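# Place both cartons flat on the low platform

## Task

Set each of the two cartons down so it rests flat on the low platform, with neither carton on top of the other and no part of either sticking out past the platform's edge, and with each carton keeping the face that was on top at the start still on top.

## Robot and tools

Robot: two arms, left_arm and right_arm, mounted on a table. Their measured base positions in the scene frame are left_arm (-0.024, +0.470, +0.060) m and right_arm (-0.059, -0.606, +0.060) m, each turned only slightly about z. Both arms carry an identical five-finger RIGHT hand, so hand axes and numbers mean the same on each arm; they are not mirrored. A camera stand sits behind the arms. A loose object may occasionally be nudged by the environment.

Frames. Scene frame: origin at table-top height, halfway between the nominal bases; +z up, +x away from the robot over the table, left_arm on the +y side (image left/right does not match these names). Hand positions, orientations, velocities and targets in results are given in each arm's own base frame. Cameras and the table use the scene frame. Motion offsets are taken along the axes of that arm's current Hand target.

Hand point: a reference point fixed to the palm, about 0.05 m in front of it and 0.15 m from the wrist flange. Its +z runs along straight fingers, +y out of the palm, +x across the palm away from the thumb. Straight fingertips extend 0.06-0.07 m beyond it along +z and sit 0.06 m behind it along -y. A wrist bracket on the little-finger side can collide with things, and with fingers level the wrist may hang 0.13 m (palm down) to 0.25 m (palm up) below the point and strike the table first.

The 28-number row (every value in [-1, 1], always all 28 even if one arm is idle): left_arm dx, dy, dz, rx, ry, rz; left hand little, ring, middle, index, thumb_bend, thumb_turn, force_limit, speed; then the same fourteen for right_arm. Pose numbers are offsets, not poses: they are measured from the arm's Hand target as it stood when the action began, along that target's axes; 1.0 equals 0.6 m or 180 degrees; rx, ry, rz form a single rotation vector. Each row in an action counts from that same starting target, and a repeated offset moves further. Sending six zeros re-requests the current Hand target. Hand numbers are absolute targets: fingers and thumb_bend +1 straight, -1 curled; thumb_turn +1 beside the palm, -1 across in front of it. force_limit maps -1..+1 to about 0..10 N at the fingertip (0..15 N for the two thumb motors). speed runs from near zero at -1 to full at +0.48 and above (full travel about 0.49 s); close at -0.94 or slower for a gentle grip. No hand value means 'unchanged': to keep a hand as is, resend the eight hand numbers of its last executed row; if none has been sent yet, send its hand_measured six values followed by hand_force_limit and hand_speed. With the thumb turned in front, the hand grips objects roughly 0.035-0.065 m thick.

Tools.
- execute_actions(actions, cameras): actions is a list of actions; each action is a list of up to 15 rows, one per 1/30 s step, the last row held if fewer. An empty list returns state plus images.
- move(target, speed, blend, stop_force, zero, blocking, cameras): target is one 28-number row or a list of up to 15 rows, all offsets counted from the same starting Hand targets. speed in m/s, 0.002-3.2 (default 0.25), one value or one per target. blend in m for corner rounding (0 = stop at each). stop_force 4-120 N ends an arm's path on contact; do not trust it while the hand rotates, and omit it when backing away from something. zero (only with stop_force) re-zeroes the force reference. blocking=false returns early (not allowed with stop_force). Paths are straight, do not avoid obstacles, and last 0.5-10 s. Avoid paths near an arm's own base.
- wait(seconds 0-10), stop(), zoom_image(camera, region [x0,y0,x1,y1], at most 504 px per side), show_instructions(), zero_wrist_force(arm), finished_scene(scene=1).
Camera names: cam_head_left, cam_head_right, cam_high (each 672x504).

Results: per arm end_effector_position (m), end_effector_quat_wxyz, velocities (may read 'within noise'), Hand target (the last commanded pose after clipping; the next offsets start from it), joint positions and torques, Wrist force/torque along the hand axes plus a peak line, and hand_measured, hand_stopped_by (moving, target, force, stalled, fault), hand_load_n (positive when the finger is pushed open; a drop toward 0 signals a lost grip). move adds a 'move:' line such as done, off_target, moving, held or fault, with limits=paced or limits=held. The hand often settles short of its target; send the shortfall as a further offset. Orientation commands are clipped to 32 degrees from the measured one each step.

Avoid: an outside force near 150 N or joint torque limits (elbow 141, wrists 50.7 N m) cause a 10 s fault stop; pressing even slightly past a firm contact can trigger this. Any contact between the two arms or hands can fail the scene. Do not let a carton fall, drop it from height, swing it fast, or leave anything off the table. Overheated motors (MOTOR HOT, 85 °C) brake the arm for 30-60 s, so avoid long stretched or loaded holds. Finish only when the cartons sit still in their goal state.

Each tool is called as name(argument=value, ...) on one line, values as JSON.

Reference images:

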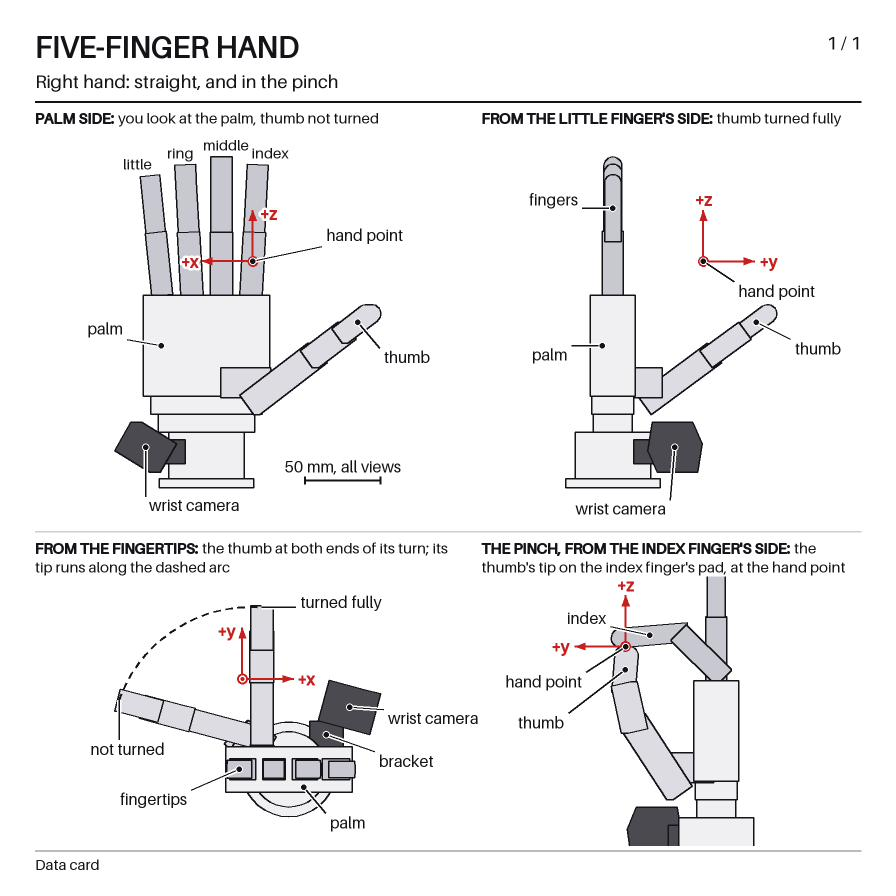

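## Session

execute_actions(actions=[])

Scene clock: 0.00 s.
left_arm: end_effector_position=(+0.9091, -0.0569, +0.2127) hand_measured=(+1.000, +1.000, +1.000, +1.000, +1.000, +1.000) hand_load_n=(+0.0, +0.0, +0.0, +0.0, +0.0, +0.0) hand_stopped_by=(target, target, target, target, target, target) hand_force_limit=0.00 hand_speed=-0.80 end_effector_quat_wxyz=(-0.127, -0.500, +0.689, -0.509) | right_arm: end_effector_position=(+0.5036, +0.3398, +0.0869) hand_measured=(+1.000, +1.000, +1.000, +1.000, +1.000, +1.000) hand_load_n=(+0.0, +0.0, +0.0, +0.0, +0.0, +0.0) hand_stopped_by=(target, target, target, target, target, target) hand_force_limit=0.00 hand_speed=-0.80 end_effector_quat_wxyz=(-0.232, +0.641, +0.728, +0.074)
Joint positions: left_arm=[-0.03 -0.857 1.179 0.574 2.528 -3.217] | right_arm=[0.143 -1.132 1.939 0.968 1.12 -0.032]
Joint velocities: within noise
Joint torques (N m): no reading
Wrist force (N): no reading
Wrist torque (N m): no reading
Wrist force, peak (N): no reading
Hand target: left_arm +0.9091, -0.0569, +0.2127; -0.127, -0.500, +0.689, -0.509 | right_arm +0.5036, +0.3398, +0.0869; -0.232, +0.641, +0.728, +0.074

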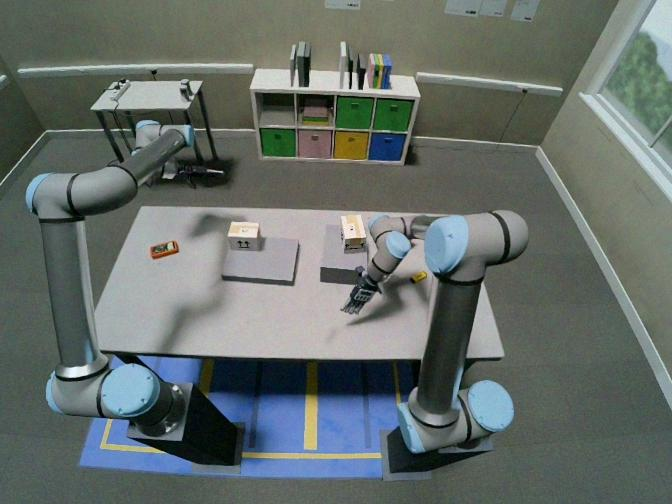

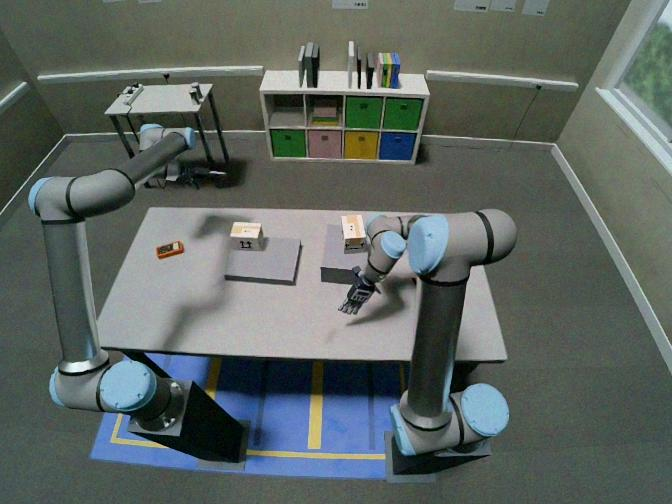

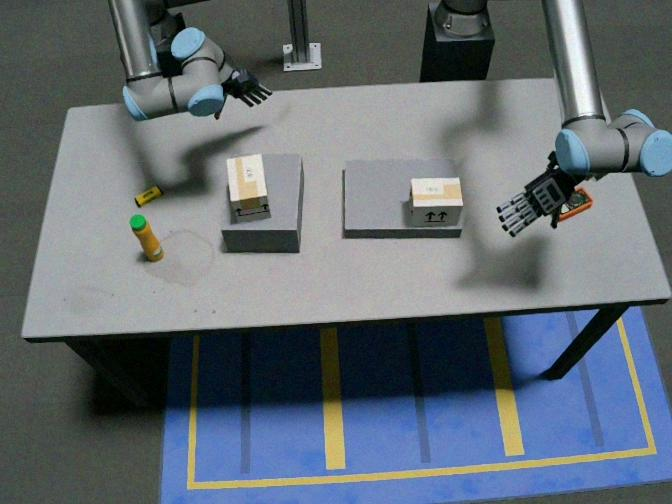

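zoom_image(camera="cam_high", region=[200, 120, 500, 280])

zoom_image(camera="cam_head_left", region=[200, 200, 440, 330])

zoom_image(camera="cam_head_right", region=[200, 200, 440, 330])

Scaled by 1.680 from the camera's 672x504 image, which has a finer 960x720 frame.

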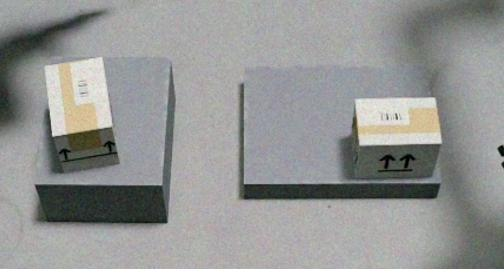

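Scaled by 2.100 from the camera's 672x504 image, which has a finer 960x720 frame.

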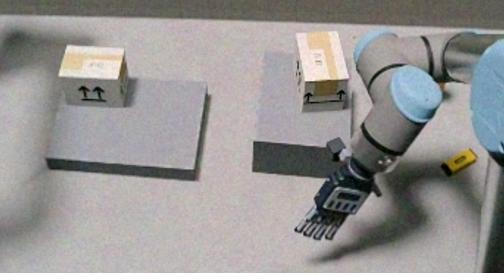

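Scaled by 2.100 from the camera's 672x504 image, which has a finer 960x720 frame.

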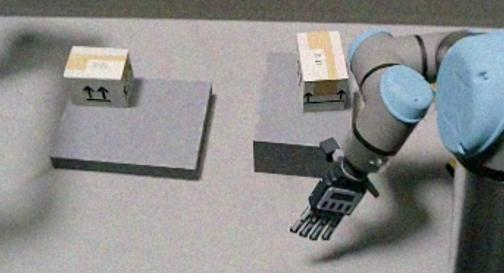

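zoom_image(camera="cam_high", region=[395, 160, 475, 245])

zoom_image(camera="cam_high", region=[215, 145, 310, 260])

zoom_image(camera="cam_head_right", region=[215, 210, 310, 290])

zoom_image(camera="cam_head_right", region=[310, 205, 405, 290])

Scaled by 5.929 from the camera's 672x504 image, which has a finer 960x720 frame.

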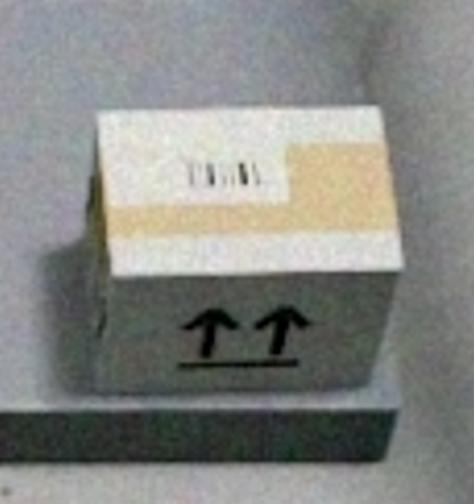

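Scaled by 4.383 from the camera's 672x504 image, which has a finer 960x720 frame.

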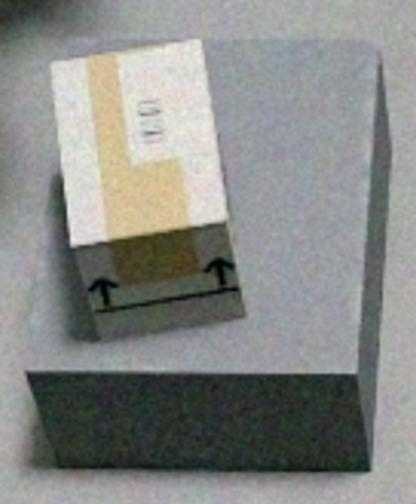

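Scaled by 5.305 from the camera's 672x504 image, which has a finer 960x720 frame.

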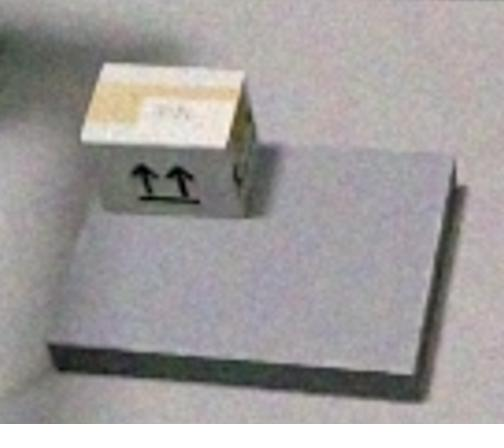

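Scaled by 5.305 from the camera's 672x504 image, which has a finer 960x720 frame.

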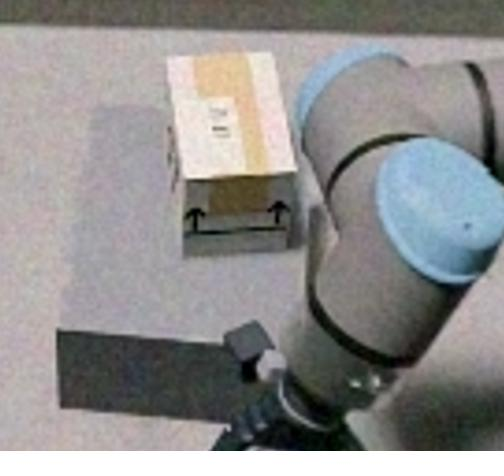

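zoom_image(camera="cam_high", region=[160, 20, 290, 140])

zoom_image(camera="cam_head_right", region=[320, 250, 400, 330])

zoom_image(camera="cam_high", region=[480, 100, 672, 260])

Scaled by 3.877 from the camera's 672x504 image, which has a finer 960x720 frame.

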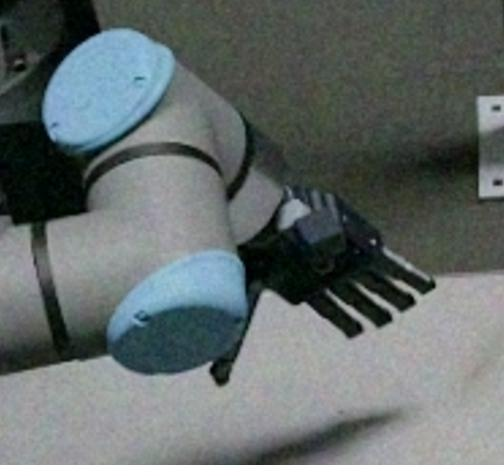

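Scaled by 6.300 from the camera's 672x504 image, which has a finer 960x720 frame.

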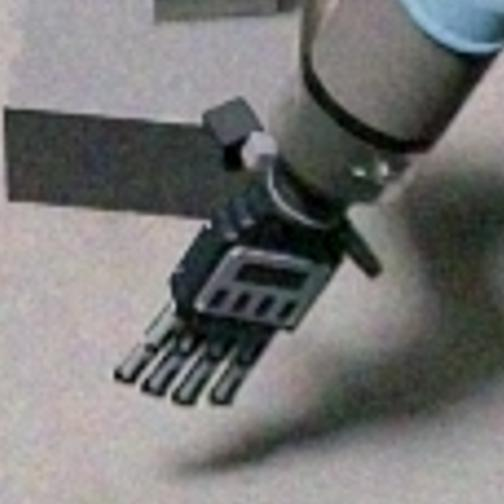

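Scaled by 2.625 from the camera's 672x504 image, which has a finer 960x720 frame.

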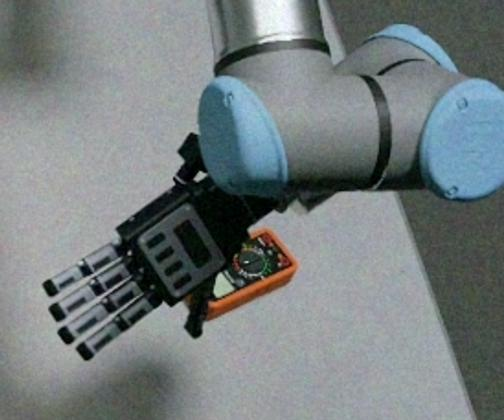

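move(target=[[0.5085,-0.0037,0.2322,0.0313,-0.2613,-0.6176,1,1,1,1,1,1,0,-0.8,-0.0157,-0.0012,-0.4482,-0.0522,-0.0569,-0.4929,1,1,1,1,1,1,0,-0.8],[0.8522,0.2597,0.6037,0.0313,-0.2613,-0.6176,1,1,1,1,1,1,0,-0.8,0.0213,0.4107,-0.4998,-0.0522,-0.0569,-0.4929,1,1,1,1,1,1,0,-0.8]], speed=0.3, blend=0.04, cameras=["all"])

Scene clock: 470.53 s.
left_arm: end_effector_position=(+0.6638, -0.6460, +0.3102) hand_measured=(+1.000, +1.000, +1.000, +1.000, +1.000, +1.000) hand_load_n=(+0.0, +0.0, +0.0, +0.0, +0.0, +0.0) hand_stopped_by=(target, target, target, target, target, target) hand_force_limit=0.00 hand_speed=-0.80 end_effector_quat_wxyz=(+0.217, +0.976, +0.038, +0.008) | right_arm: end_effector_position=(+0.8137, +0.2712, +0.3103) hand_measured=(+1.000, +1.000, +1.000, +1.000, +1.000, +1.000) hand_load_n=(+0.0, +0.0, +0.0, +0.0, +0.0, +0.0) hand_stopped_by=(target, target, target, target, target, target) hand_force_limit=0.00 hand_speed=-0.80 end_effector_quat_wxyz=(-0.006, -0.031, +0.976, +0.216)
Joint positions: left_arm=[-0.821 -0.935 1.12 1.035 1.837 -5.658] | right_arm=[-0.092 -0.958 1.248 1.352 1.14 -1.741]
Joint torques (N m): left_arm=[-12.75 -86.21 -49.49 -0.54 -2.14 -2.67] | right_arm=[8 -72.8 -46.63 7.57 1.7 1.86]
Wrist force (N): left_arm=[0.3 -0.3 0.4] | right_arm=[0.2 0.1 -0.1]
Wrist torque (N m): left_arm=[-0.06 -0.01 0.06] | right_arm=[-0.09 -0.20 -0.07]
Wrist force, peak (N): left_arm=[0.9 -0.8 -0.7] | right_arm=[1.2 -0.3 -0.5]
Hand target: left_arm +0.6638, -0.6461, +0.3102; +0.217, +0.976, +0.038, +0.008 | right_arm +0.8139, +0.2712, +0.3103; -0.006, -0.031, +0.976, +0.216
Off the commanded pose: left_arm 0.000 m, 0 deg | right_arm 0.000 m, 0 deg.
move: done

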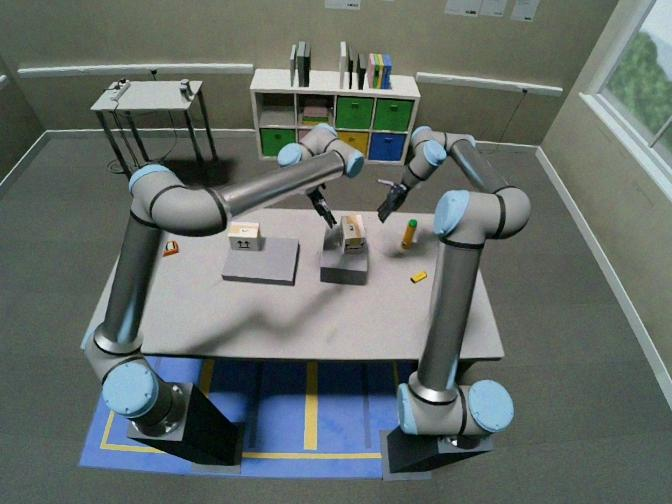

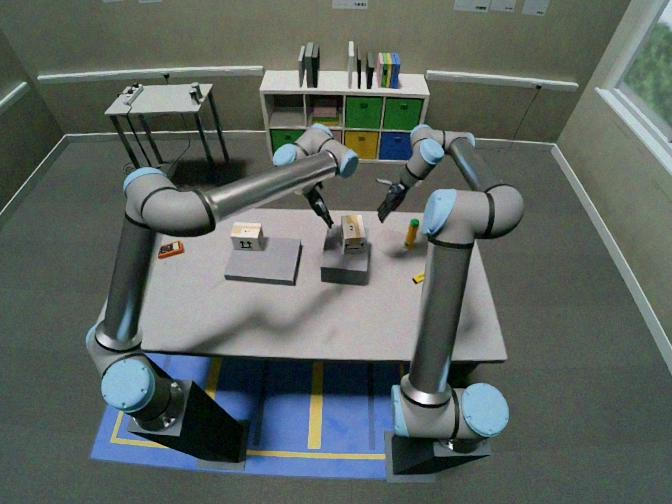

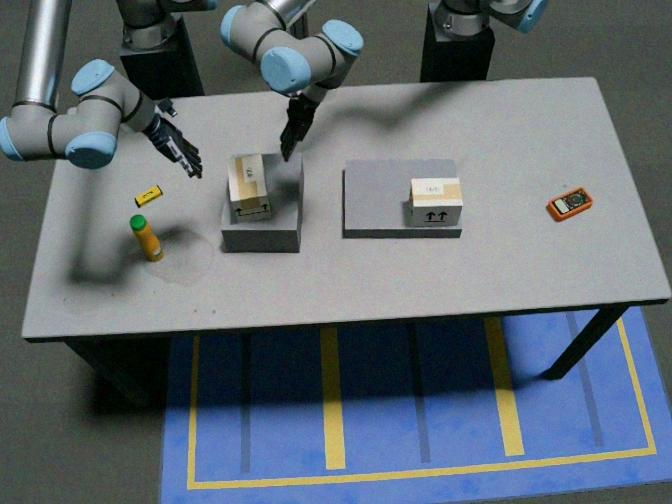

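zoom_image(camera="cam_high", region=[140, 80, 340, 260])

zoom_image(camera="cam_head_right", region=[290, 150, 430, 290])

Scaled by 2.520 from the camera's 672x504 image, which has a finer 960x720 frame.

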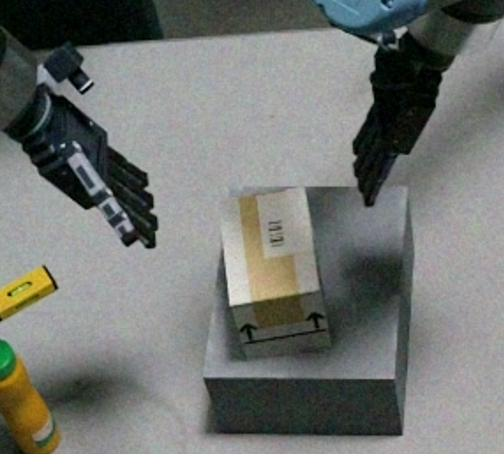

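Scaled by 3.600 from the camera's 672x504 image, which has a finer 960x720 frame.

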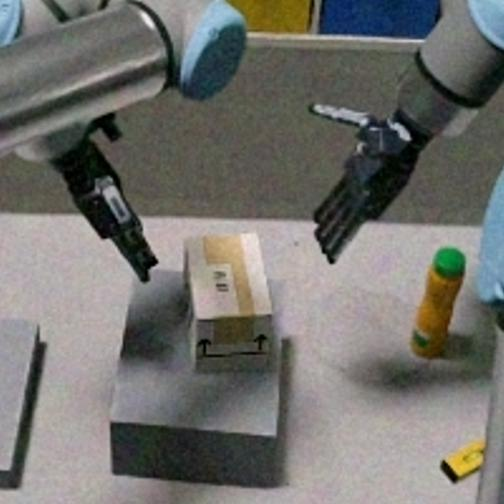

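move(target=[0,-0.0462,0.2175,0,0,0,1,1,1,1,1,1,0,-0.8,0,-0.0462,0.2175,0,0,0,1,1,1,1,1,1,0,-0.8], speed=0.12, cameras=["all"])

zoom_image(camera="cam_high", region=[190, 120, 320, 260])

zoom_image(camera="cam_head_right", region=[300, 190, 410, 290])

zoom_image(camera="cam_head_left", region=[300, 190, 410, 290])

Scene clock: 501.53 s.
left_arm: end_effector_position=(+0.6661, -0.6761, +0.1805) hand_measured=(+1.000, +1.000, +1.000, +1.000, +1.000, +1.000) hand_load_n=(+0.0, +0.0, +0.0, +0.0, -0.5, +0.0) hand_stopped_by=(target, target, target, target, target, target) hand_force_limit=0.00 hand_speed=-0.80 end_effector_quat_wxyz=(+0.217, +0.976, +0.038, +0.008) | right_arm: end_effector_position=(+0.8121, +0.3012, +0.1806) hand_measured=(+1.000, +1.000, +1.000, +1.000, +1.000, +1.000) hand_load_n=(+0.0, +0.0, +0.0, +0.0, +0.0, +0.0) hand_stopped_by=(target, target, target, target, target, target) hand_force_limit=0.00 hand_speed=-0.80 end_effector_quat_wxyz=(-0.006, -0.031, +0.976, +0.216)
Joint positions: left_arm=[-0.844 -0.84 1.193 0.861 1.829 -5.68] | right_arm=[-0.053 -0.873 1.343 1.154 1.137 -1.7]
Joint torques (N m): left_arm=[-14.54 -86.61 -22.28 -0.14 -1.84 -3.27] | right_arm=[7.96 -76.25 -25.46 0.78 -2.54 1.32]
Wrist force (N): left_arm=[0.3 -0.6 0.2] | right_arm=[0.4 -0.1 0.1]
Wrist torque (N m): left_arm=[-0.10 0.01 0.02] | right_arm=[-0.11 -0.23 -0.05]
Wrist force, peak (N): left_arm=[1.0 -0.5 0.6] | right_arm=[0.4 0.2 -0.9]
Hand target: left_arm +0.6661, -0.6761, +0.1802; +0.217, +0.976, +0.038, +0.008 | right_arm +0.8121, +0.3012, +0.1803; -0.006, -0.031, +0.976, +0.216
Off the commanded pose: left_arm 0.000 m, 0 deg | right_arm 0.000 m, 0 deg.
move: done

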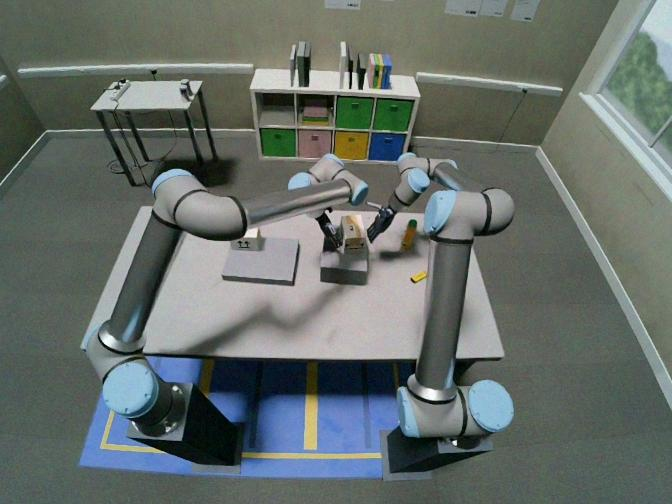

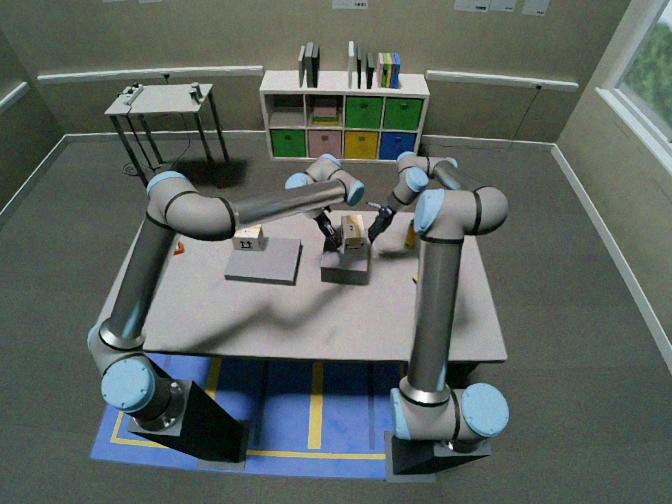

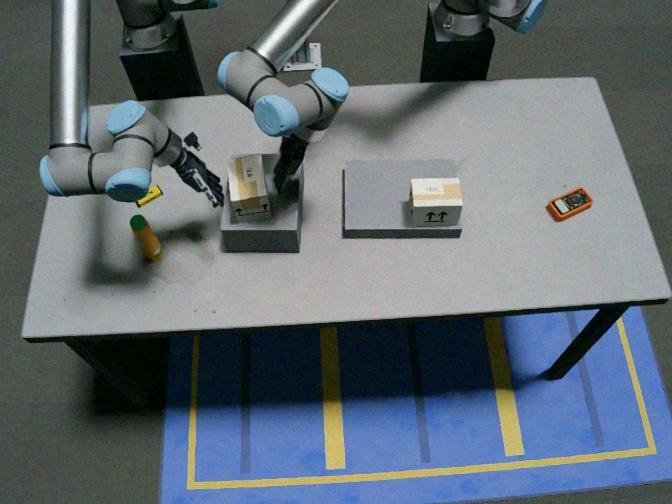

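Scaled by 3.600 from the camera's 672x504 image, which has a finer 960x720 frame.

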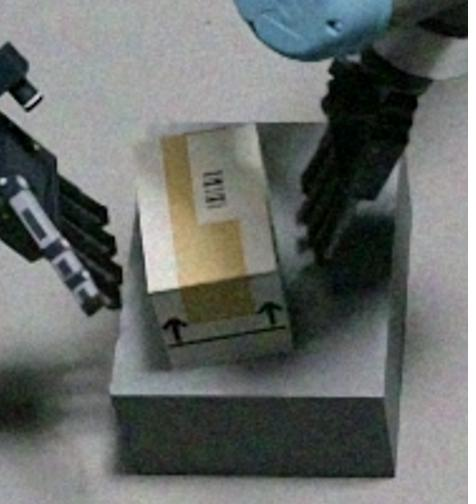

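Scaled by 4.582 from the camera's 672x504 image, which has a finer 960x720 frame.

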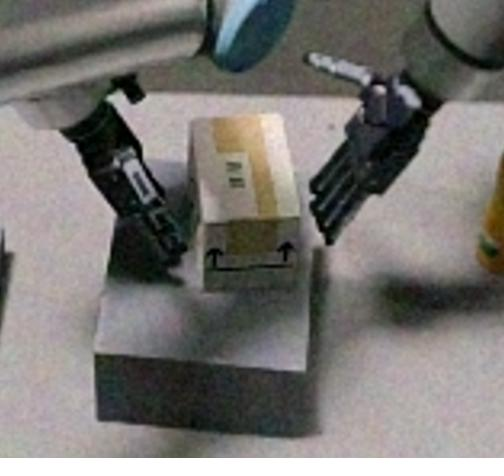

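Scaled by 4.582 from the camera's 672x504 image, which has a finer 960x720 frame.

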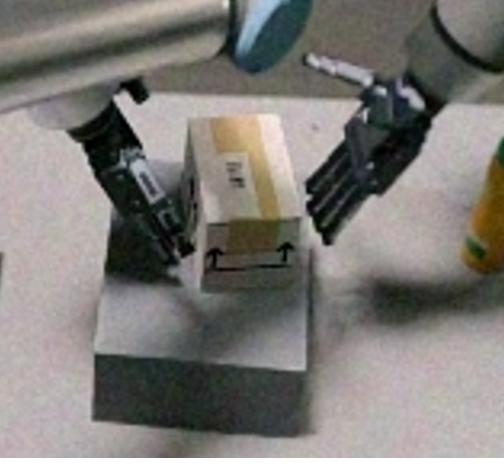

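move(target=[0,0,0,0,0,0,0.4,0.4,0.4,0.4,1,1,-0.8,-0.92,0,0,0,0,0,0,0.4,0.4,0.4,0.4,1,1,-0.8,-0.92], cameras=["all"])

zoom_image(camera="cam_high", region=[190, 120, 320, 260])

zoom_image(camera="cam_head_right", region=[300, 190, 410, 290])

Scene clock: 527.73 s.
left_arm: end_effector_position=(+0.6661, -0.6761, +0.1802) hand_measured=(+0.440, +0.590, +0.664, +0.574, +1.000, +1.000) hand_load_n=(+2.5, +2.5, +0.5, +0.5, +0.0, +0.0) hand_stopped_by=(force, force, force, force, target, target) hand_force_limit=-0.80 hand_speed=-0.92 end_effector_quat_wxyz=(+0.217, +0.976, +0.038, +0.008) | right_arm: end_effector_position=(+0.8121, +0.3012, +0.1803) hand_measured=(+0.400, +0.544, +0.620, +0.522, +1.000, +1.000) hand_load_n=(+0.0, +1.0, +2.5, +1.5, +0.0, +0.0) hand_stopped_by=(target, force, force, force, target, target) hand_force_limit=-0.80 hand_speed=-0.92 end_effector_quat_wxyz=(-0.006, -0.031, +0.976, +0.216)
Joint positions: left_arm=[-0.844 -0.839 1.193 0.861 1.829 -5.68] | right_arm=[-0.053 -0.872 1.344 1.153 1.137 -1.7]
Joint torques (N m): left_arm=[-10.57 -93.98 -24.49 0.16 -1.28 -2.32] | right_arm=[8.22 -79.98 -27.36 1.38 -1.72 1.88]
Wrist force (N): left_arm=[0.1 -4.2 0.4] | right_arm=[0.4 -3.6 -0.3]
Wrist torque (N m): left_arm=[0.17 -0.04 -0.16] | right_arm=[0.13 -0.29 -0.11]
Wrist force, peak (N): left_arm=[-0.3 -4.4 0.3] | right_arm=[0.3 -3.9 -0.8]
Hand target: left_arm +0.6661, -0.6761, +0.1802; +0.217, +0.976, +0.038, +0.008 | right_arm +0.8121, +0.3012, +0.1803; -0.006, -0.031, +0.976, +0.216
Off the commanded pose: left_arm 0.000 m, 0 deg | right_arm 0.000 m, 0 deg.
move: done

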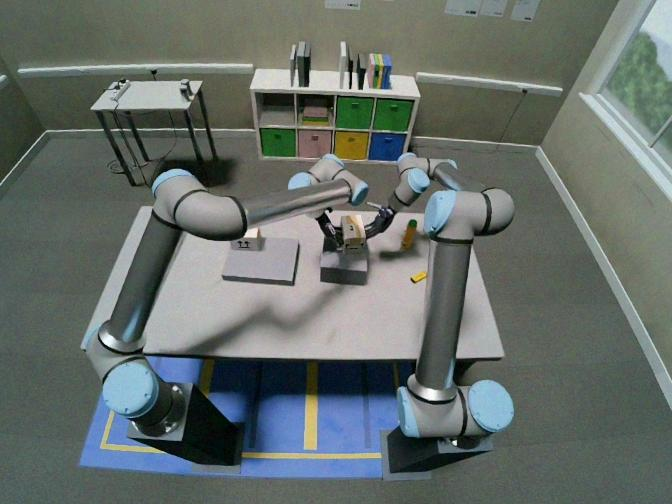

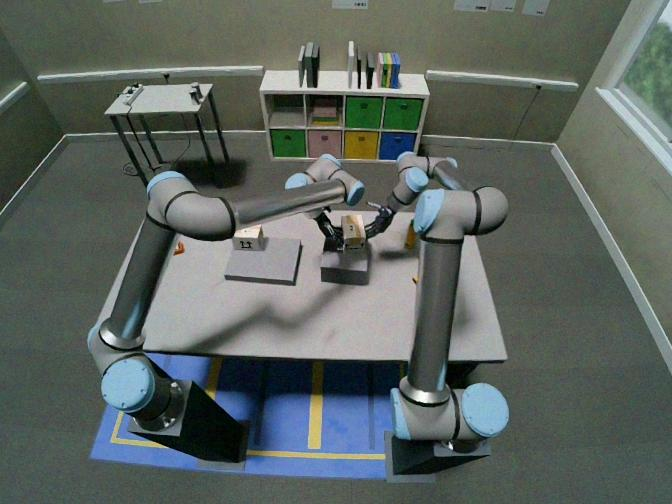

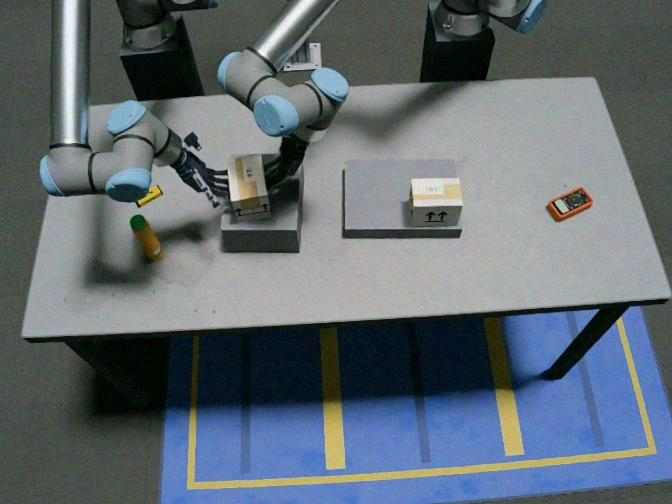

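Scaled by 3.600 from the camera's 672x504 image, which has a finer 960x720 frame.

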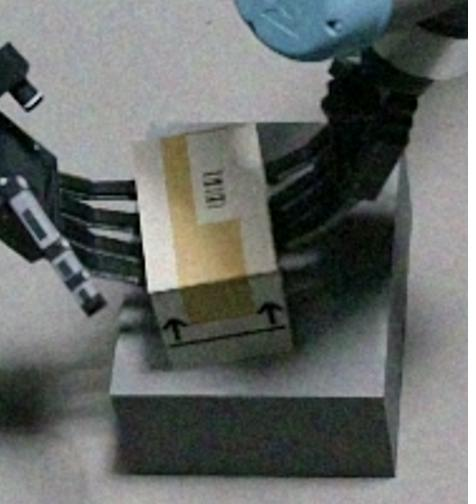

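Scaled by 4.582 from the camera's 672x504 image, which has a finer 960x720 frame.

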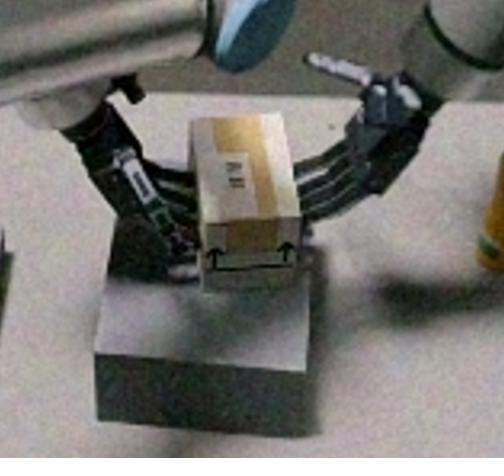

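move(target=[0,0.0045,0.0021,0,0,0,0.4,0.4,0.4,0.4,1,1,-0.8,-0.92,0,0.0045,0.0021,0,0,0,0.4,0.4,0.4,0.4,1,1,-0.8,-0.92], speed=0.02)

Scene clock: 544.23 s.
left_arm: end_effector_position=(+0.6664, -0.6786, +0.1803) hand_measured=(+0.440, +0.590, +0.664, +0.574, +1.000, +1.000) hand_load_n=(+8.5, +9.0, +8.0, +6.5, +0.0, +0.0) hand_stopped_by=(force, force, force, force, target, target) hand_force_limit=-0.80 hand_speed=-0.92 end_effector_quat_wxyz=(+0.216, +0.976, +0.038, +0.008) | right_arm: end_effector_position=(+0.8120, +0.3037, +0.1804) hand_measured=(+0.400, +0.544, +0.620, +0.522, +1.000, +1.000) hand_load_n=(+3.5, +8.0, +9.5, +7.5, +0.0, +0.0) hand_stopped_by=(target, force, force, force, target, target) hand_force_limit=-0.80 hand_speed=-0.92 end_effector_quat_wxyz=(-0.006, -0.031, +0.976, +0.216)
Joint positions: left_arm=[-0.846 -0.836 1.188 0.863 1.829 -5.682] | right_arm=[-0.05 -0.872 1.343 1.152 1.137 -1.696]
Joint torques (N m): left_arm=[-64.64 -51.53 -68.01 -19.63 7.03 -2.59] | right_arm=[81.34 -52.24 -25.99 -2.43 -20 1.2]
Wrist force (N): left_arm=[-10.4 -69.7 -78.4] | right_arm=[4.7 -66.2 -70.4]
Wrist torque (N m): left_arm=[5.55 2.17 -2.91] | right_arm=[5.01 2.07 -1.93]
Wrist force, peak (N): left_arm=[-10.4 -69.7 -78.4] | right_arm=[4.7 -66.2 -70.4]
Hand target: left_arm +0.6663, -0.6791, +0.1802; +0.217, +0.976, +0.038, +0.008 | right_arm +0.8119, +0.3042, +0.1803; -0.006, -0.031, +0.976, +0.216
Off the commanded pose: left_arm 0.000 m, 0 deg | right_arm 0.001 m, 0 deg.
move: done

move(target=[0,-0.0030,-0.0014,0,0,0,0.4,0.4,0.4,0.4,1,1,-0.8,-0.92,0,-0.0030,-0.0014,0,0,0,0.4,0.4,0.4,0.4,1,1,-0.8,-0.92], speed=0.02)

Scene clock: 555.53 s.
left_arm: end_effector_position=(+0.6661, -0.6775, +0.1801) hand_measured=(+0.440, +0.590, +0.664, +0.574, +1.000, +1.000) hand_load_n=(+5.0, +5.0, +3.0, +2.5, +0.0, +0.0) hand_stopped_by=(force, force, force, force, target, target) hand_force_limit=-0.80 hand_speed=-0.92 end_effector_quat_wxyz=(+0.217, +0.975, +0.038, +0.008) | right_arm: end_effector_position=(+0.8119, +0.3026, +0.1801) hand_measured=(+0.400, +0.546, +0.620, +0.522, +1.000, +1.000) hand_load_n=(+0.0, +4.0, +6.0, +4.0, +0.0, +0.0) hand_stopped_by=(target, force, force, force, target, target) hand_force_limit=-0.80 hand_speed=-0.92 end_effector_quat_wxyz=(-0.007, -0.031, +0.976, +0.217)
Joint positions: left_arm=[-0.845 -0.838 1.191 0.861 1.829 -5.681] | right_arm=[-0.052 -0.872 1.343 1.153 1.137 -1.698]
Joint torques (N m): left_arm=[-15.12 -89.15 -29.2 -12.78 8.74 2.95] | right_arm=[31.28 -89.47 -10.62 7.94 -10.85 -2.54]
Wrist force (N): left_arm=[0.4 -36.2 -42.4] | right_arm=[-5.1 -37.4 -43.6]
Wrist torque (N m): left_arm=[2.91 1.61 -1.62] | right_arm=[2.96 0.66 -0.83]
Wrist force, peak (N): left_arm=[-11.3 -85.4 -100.9] | right_arm=[5.0 -81.1 -89.0]
Hand target: left_arm +0.6662, -0.6771, +0.1802; +0.217, +0.976, +0.038, +0.008 | right_arm +0.8120, +0.3022, +0.1803; -0.006, -0.031, +0.976, +0.216
Off the commanded pose: left_arm 0.000 m, 0 deg | right_arm 0.000 m, 0 deg.
move: done

move(target=[0,0.0141,-0.0302,0,0,0,0.4,0.4,0.4,0.4,1,1,-0.8,-0.92,0,0.0141,-0.0302,0,0,0,0.4,0.4,0.4,0.4,1,1,-0.8,-0.92], speed=0.03, cameras=["all"])

zoom_image(camera="cam_high", region=[190, 120, 320, 260])

zoom_image(camera="cam_head_right", region=[300, 190, 410, 290])

Scene clock: 571.13 s.
left_arm: end_effector_position=(+0.6662, -0.6771, +0.2000) hand_measured=(+0.440, +0.590, +0.664, +0.574, +1.000, +1.000) hand_load_n=(+8.0, +8.0, +6.5, +5.5, +0.0, +0.0) hand_stopped_by=(force, force, force, force, target, target) hand_force_limit=-0.80 hand_speed=-0.92 end_effector_quat_wxyz=(+0.217, +0.976, +0.038, +0.008) | right_arm: end_effector_position=(+0.8120, +0.3022, +0.2001) hand_measured=(+0.400, +0.544, +0.620, +0.522, +1.000, +1.000) hand_load_n=(+0.5, +7.5, +9.5, +8.0, +0.0, +0.0) hand_stopped_by=(target, force, force, force, target, target) hand_force_limit=-0.80 hand_speed=-0.92 end_effector_quat_wxyz=(-0.006, -0.031, +0.976, +0.216)
Joint positions: left_arm=[-0.844 -0.85 1.175 0.889 1.829 -5.681] | right_arm=[-0.052 -0.887 1.331 1.18 1.137 -1.698]
Joint torques (N m): left_arm=[-8.08 -110.19 -60.61 0.12 3.21 1.34] | right_arm=[20.51 -118.89 -39.89 8.84 -8.46 -0.44]
Wrist force (N): left_arm=[-1.6 -24.0 -9.5] | right_arm=[-1.3 -24.8 -9.0]
Wrist torque (N m): left_arm=[1.43 0.29 -1.13] | right_arm=[1.41 -0.09 -0.36]
Wrist force, peak (N): left_arm=[0.6 -34.5 -40.6] | right_arm=[-5.3 -36.4 -42.3]
Hand target: left_arm +0.6662, -0.6771, +0.2002; +0.217, +0.976, +0.038, +0.008 | right_arm +0.8120, +0.3022, +0.2003; -0.006, -0.031, +0.976, +0.216
Off the commanded pose: left_arm 0.000 m, 0 deg | right_arm 0.000 m, 0 deg.
move: done

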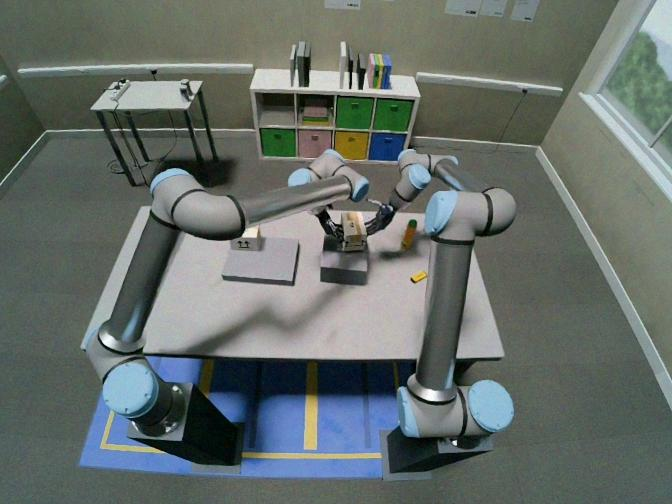

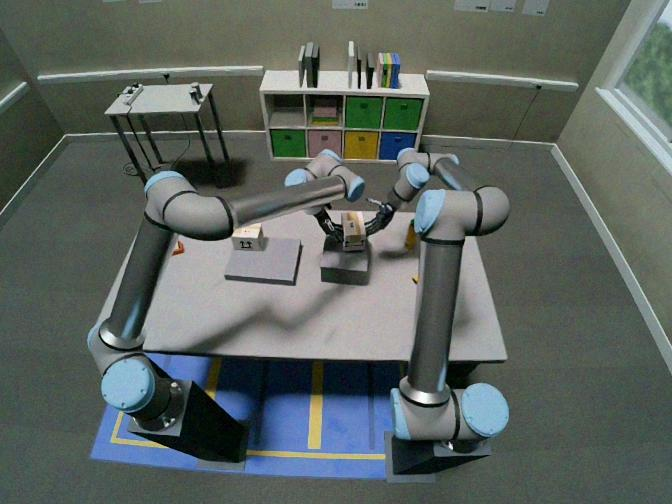

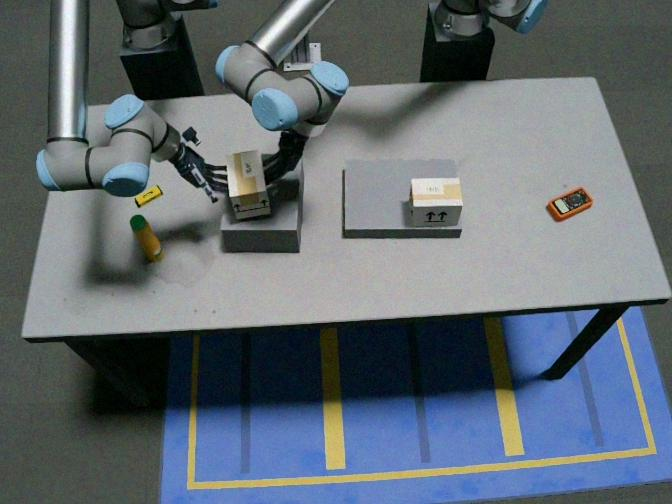

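Scaled by 3.600 from the camera's 672x504 image, which has a finer 960x720 frame.

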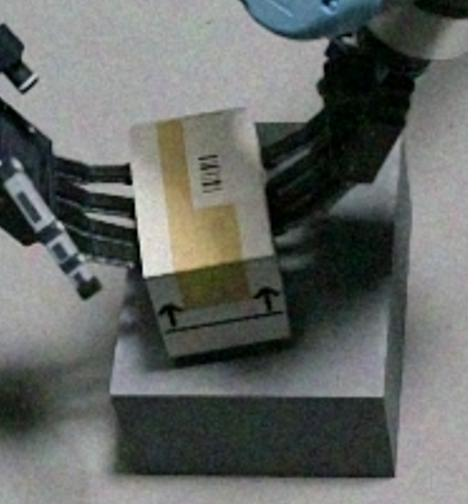

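Scaled by 4.582 from the camera's 672x504 image, which has a finer 960x720 frame.

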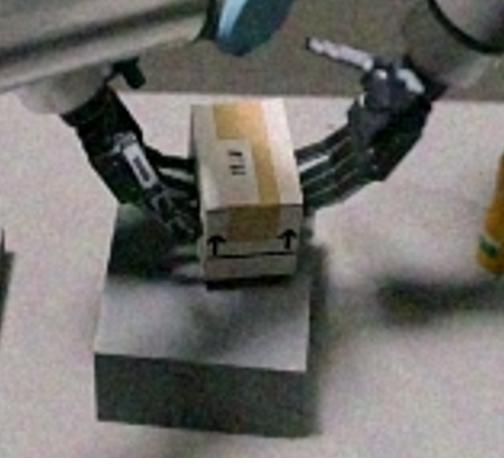

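move(target=[-0.0108,-0.0760,-0.0354,0,0,0,0.4,0.4,0.4,0.4,1,1,-0.8,-0.92,0.0108,0.0760,0.0354,0,0,0,0.4,0.4,0.4,0.4,1,1,-0.8,-0.92], speed=0.06)

Scene clock: 609.83 s.
left_arm: end_effector_position=(+0.6559, -0.6276, +0.2002) hand_measured=(+0.440, +0.590, +0.664, +0.574, +1.000, +1.000) hand_load_n=(+8.5, +8.0, +6.0, +5.5, +0.0, +0.0) hand_stopped_by=(force, force, force, force, target, target) hand_force_limit=-0.80 hand_speed=-0.92 end_effector_quat_wxyz=(+0.217, +0.976, +0.038, +0.008) | right_arm: end_effector_position=(+0.8024, +0.3518, +0.2004) hand_measured=(+0.400, +0.544, +0.620, +0.522, +1.000, +1.000) hand_load_n=(+0.5, +7.5, +9.5, +8.0, +0.0, +0.0) hand_stopped_by=(target, force, force, force, target, target) hand_force_limit=-0.80 hand_speed=-0.92 end_effector_quat_wxyz=(-0.006, -0.031, +0.976, +0.216)
Joint positions: left_arm=[-0.813 -0.911 1.281 0.852 1.84 -5.65] | right_arm=[0.011 -0.889 1.327 1.157 1.135 -1.629]
Joint torques (N m): left_arm=[1.75 -107.48 -34.17 -7.19 7.18 2.61] | right_arm=[27.85 -86.1 -42.68 2.06 -10.51 1.81]
Wrist force (N): left_arm=[-1.1 -24.3 -9.2] | right_arm=[-1.2 -24.8 -8.8]
Wrist torque (N m): left_arm=[1.42 0.30 -1.13] | right_arm=[1.44 -0.01 -0.70]
Wrist force, peak (N): left_arm=[-2.1 -25.6 -9.7] | right_arm=[-1.7 -25.6 -9.7]
Hand target: left_arm +0.6558, -0.6275, +0.2002; +0.217, +0.976, +0.038, +0.008 | right_arm +0.8023, +0.3520, +0.2003; -0.006, -0.031, +0.976, +0.216
Off the commanded pose: left_arm 0.000 m, 0 deg | right_arm 0.000 m, 0 deg.
move: done

move(target=[-0.0252,-0.1773,-0.0827,0,0,0,0.4,0.4,0.4,0.4,1,1,-0.8,-0.92,0.0252,0.1773,0.0827,0,0,0,0.4,0.4,0.4,0.4,1,1,-0.8,-0.92], speed=0.08)

Scene clock: 618.43 s.
left_arm: end_effector_position=(+0.6317, -0.5119, +0.2001) hand_measured=(+0.440, +0.590, +0.664, +0.574, +1.000, +1.000) hand_load_n=(+9.0, +8.5, +7.0, +6.0, -0.5, +0.0) hand_stopped_by=(force, force, force, force, target, target) hand_force_limit=-0.80 hand_speed=-0.92 end_effector_quat_wxyz=(+0.217, +0.976, +0.038, +0.008) | right_arm: end_effector_position=(+0.7798, +0.4680, +0.2003) hand_measured=(+0.400, +0.546, +0.620, +0.522, +1.000, +1.000) hand_load_n=(+1.0, +8.0, +10.0, +8.0, +0.0, +0.0) hand_stopped_by=(target, force, force, force, target, target) hand_force_limit=-0.80 hand_speed=-0.92 end_effector_quat_wxyz=(-0.006, -0.031, +0.976, +0.216)
Joint positions: left_arm=[-0.725 -1.033 1.49 0.79 1.869 -5.564] | right_arm=[0.16 -0.874 1.285 1.114 1.136 -1.464]
Joint torques (N m): left_arm=[-3.75 -95.15 -32.29 -7 8.03 3.12] | right_arm=[29.36 -80.58 -44.87 0.29 -6.68 2.3]
Wrist force (N): left_arm=[-1.4 -25.8 -9.9] | right_arm=[-1.2 -26.5 -10.0]
Wrist torque (N m): left_arm=[1.52 0.33 -1.15] | right_arm=[1.54 0.01 -0.76]
Wrist force, peak (N): left_arm=[-2.9 -27.4 -10.4] | right_arm=[-2.6 -27.2 -10.2]
Hand target: left_arm +0.6317, -0.5116, +0.2001; +0.217, +0.976, +0.038, +0.008 | right_arm +0.7798, +0.4682, +0.2003; -0.006, -0.031, +0.976, +0.216
Off the commanded pose: left_arm 0.000 m, 0 deg | right_arm 0.000 m, 0 deg.
move: done

Remaining 0.5.

move(target=[-0.0360,-0.2533,-0.1181,0,0,0,0.4,0.4,0.4,0.4,1,1,-0.8,-0.92,0.0360,0.2533,0.1181,0,0,0,0.4,0.4,0.4,0.4,1,1,-0.8,-0.92], speed=0.08, cameras=["all"])

zoom_image(camera="cam_high", region=[330, 110, 480, 260])

zoom_image(camera="cam_head_right", region=[200, 180, 340, 300])

zoom_image(camera="cam_head_left", region=[200, 180, 340, 300])

Scene clock: 637.70 s.
left_arm: end_effector_position=(+0.5972, -0.3464, +0.2000) hand_measured=(+0.440, +0.590, +0.664, +0.574, +1.000, +1.000) hand_load_n=(+9.0, +8.5, +7.5, +6.0, +0.0, +0.0) hand_stopped_by=(force, force, force, force, target, target) hand_force_limit=-0.80 hand_speed=-0.92 end_effector_quat_wxyz=(+0.217, +0.976, +0.038, +0.008) | right_arm: end_effector_position=(+0.7477, +0.6339, +0.2004) hand_measured=(+0.400, +0.546, +0.620, +0.522, +1.000, +1.000) hand_load_n=(+1.0, +8.0, +10.0, +8.5, +0.0, +0.0) hand_stopped_by=(target, force, force, force, target, target) hand_force_limit=-0.80 hand_speed=-0.92 end_effector_quat_wxyz=(-0.006, -0.031, +0.976, +0.216)
Joint positions: left_arm=[-0.556 -1.165 1.708 0.758 1.919 -5.393] | right_arm=[0.365 -0.805 1.142 1.095 1.155 -1.24]
Joint torques (N m): left_arm=[-0.01 -83.7 -31.17 -4.02 9.18 2.72] | right_arm=[33.31 -85.44 -48.18 5.48 -6.26 0.87]
Wrist force (N): left_arm=[-0.8 -26.1 -9.7] | right_arm=[-1.1 -26.7 -10.5]
Wrist torque (N m): left_arm=[1.64 0.19 -1.13] | right_arm=[1.62 0.00 -0.76]
Wrist force, peak (N): left_arm=[-2.1 -27.7 -10.6] | right_arm=[-2.7 -27.6 -10.6]
Hand target: left_arm +0.5971, -0.3461, +0.2000; +0.217, +0.976, +0.038, +0.008 | right_arm +0.7476, +0.6342, +0.2004; -0.006, -0.031, +0.976, +0.216
Off the commanded pose: left_arm 0.000 m, 0 deg | right_arm 0.000 m, 0 deg.
move: done

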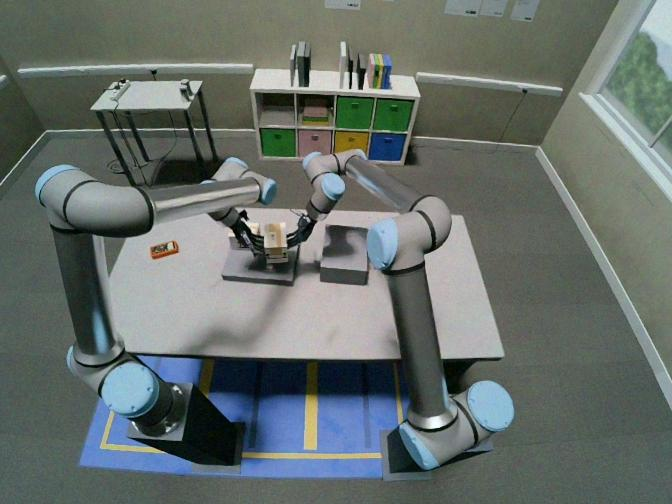

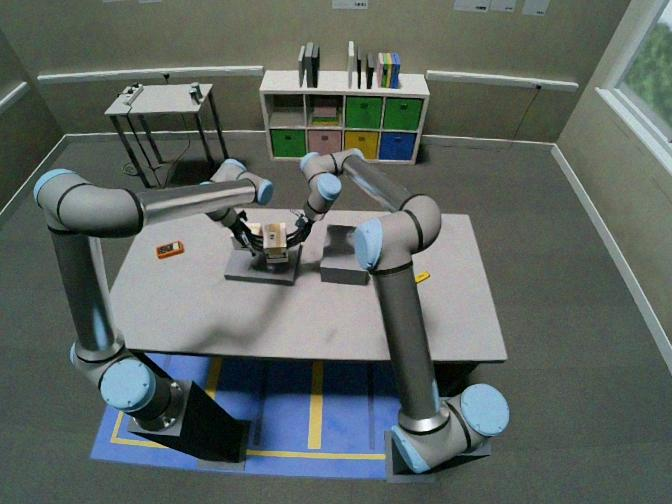

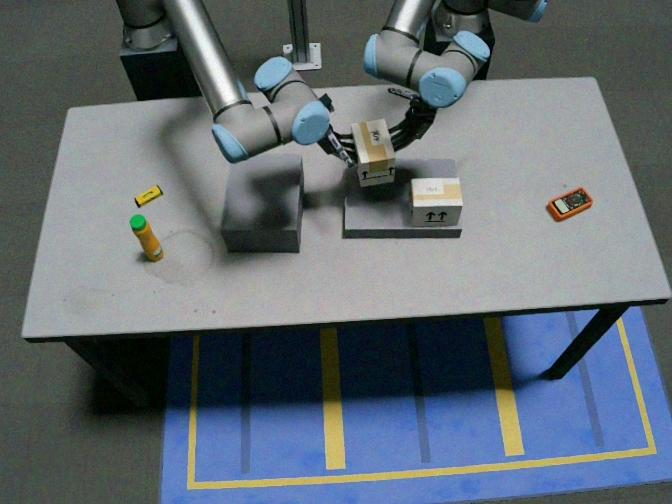

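Scaled by 3.360 from the camera's 672x504 image, which has a finer 960x720 frame.

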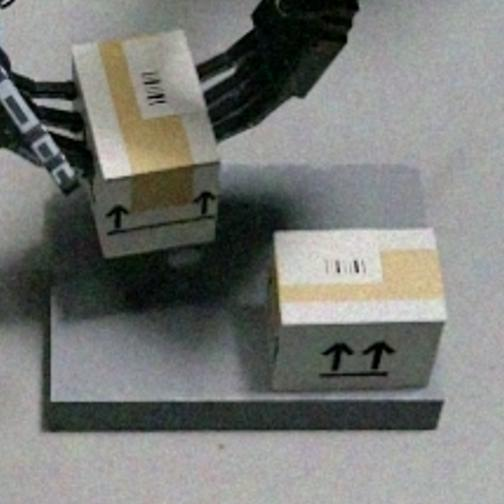

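Scaled by 3.600 from the camera's 672x504 image, which has a finer 960x720 frame.

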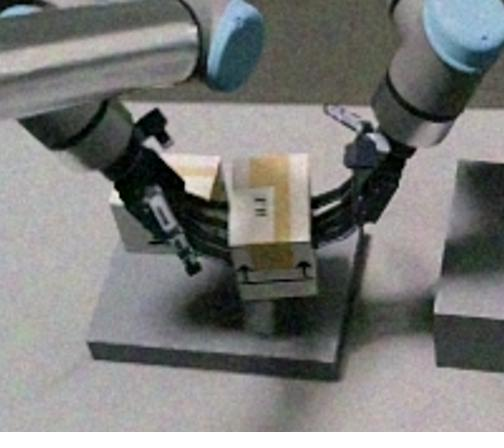

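Scaled by 3.600 from the camera's 672x504 image, which has a finer 960x720 frame.

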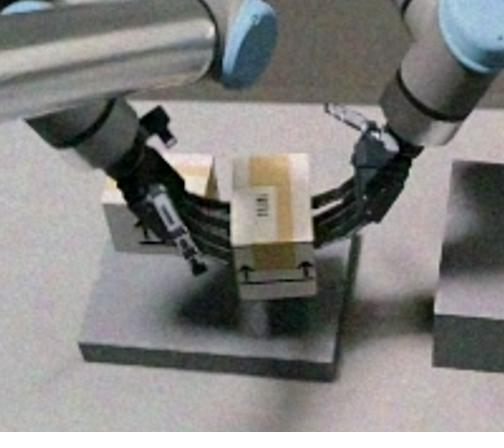

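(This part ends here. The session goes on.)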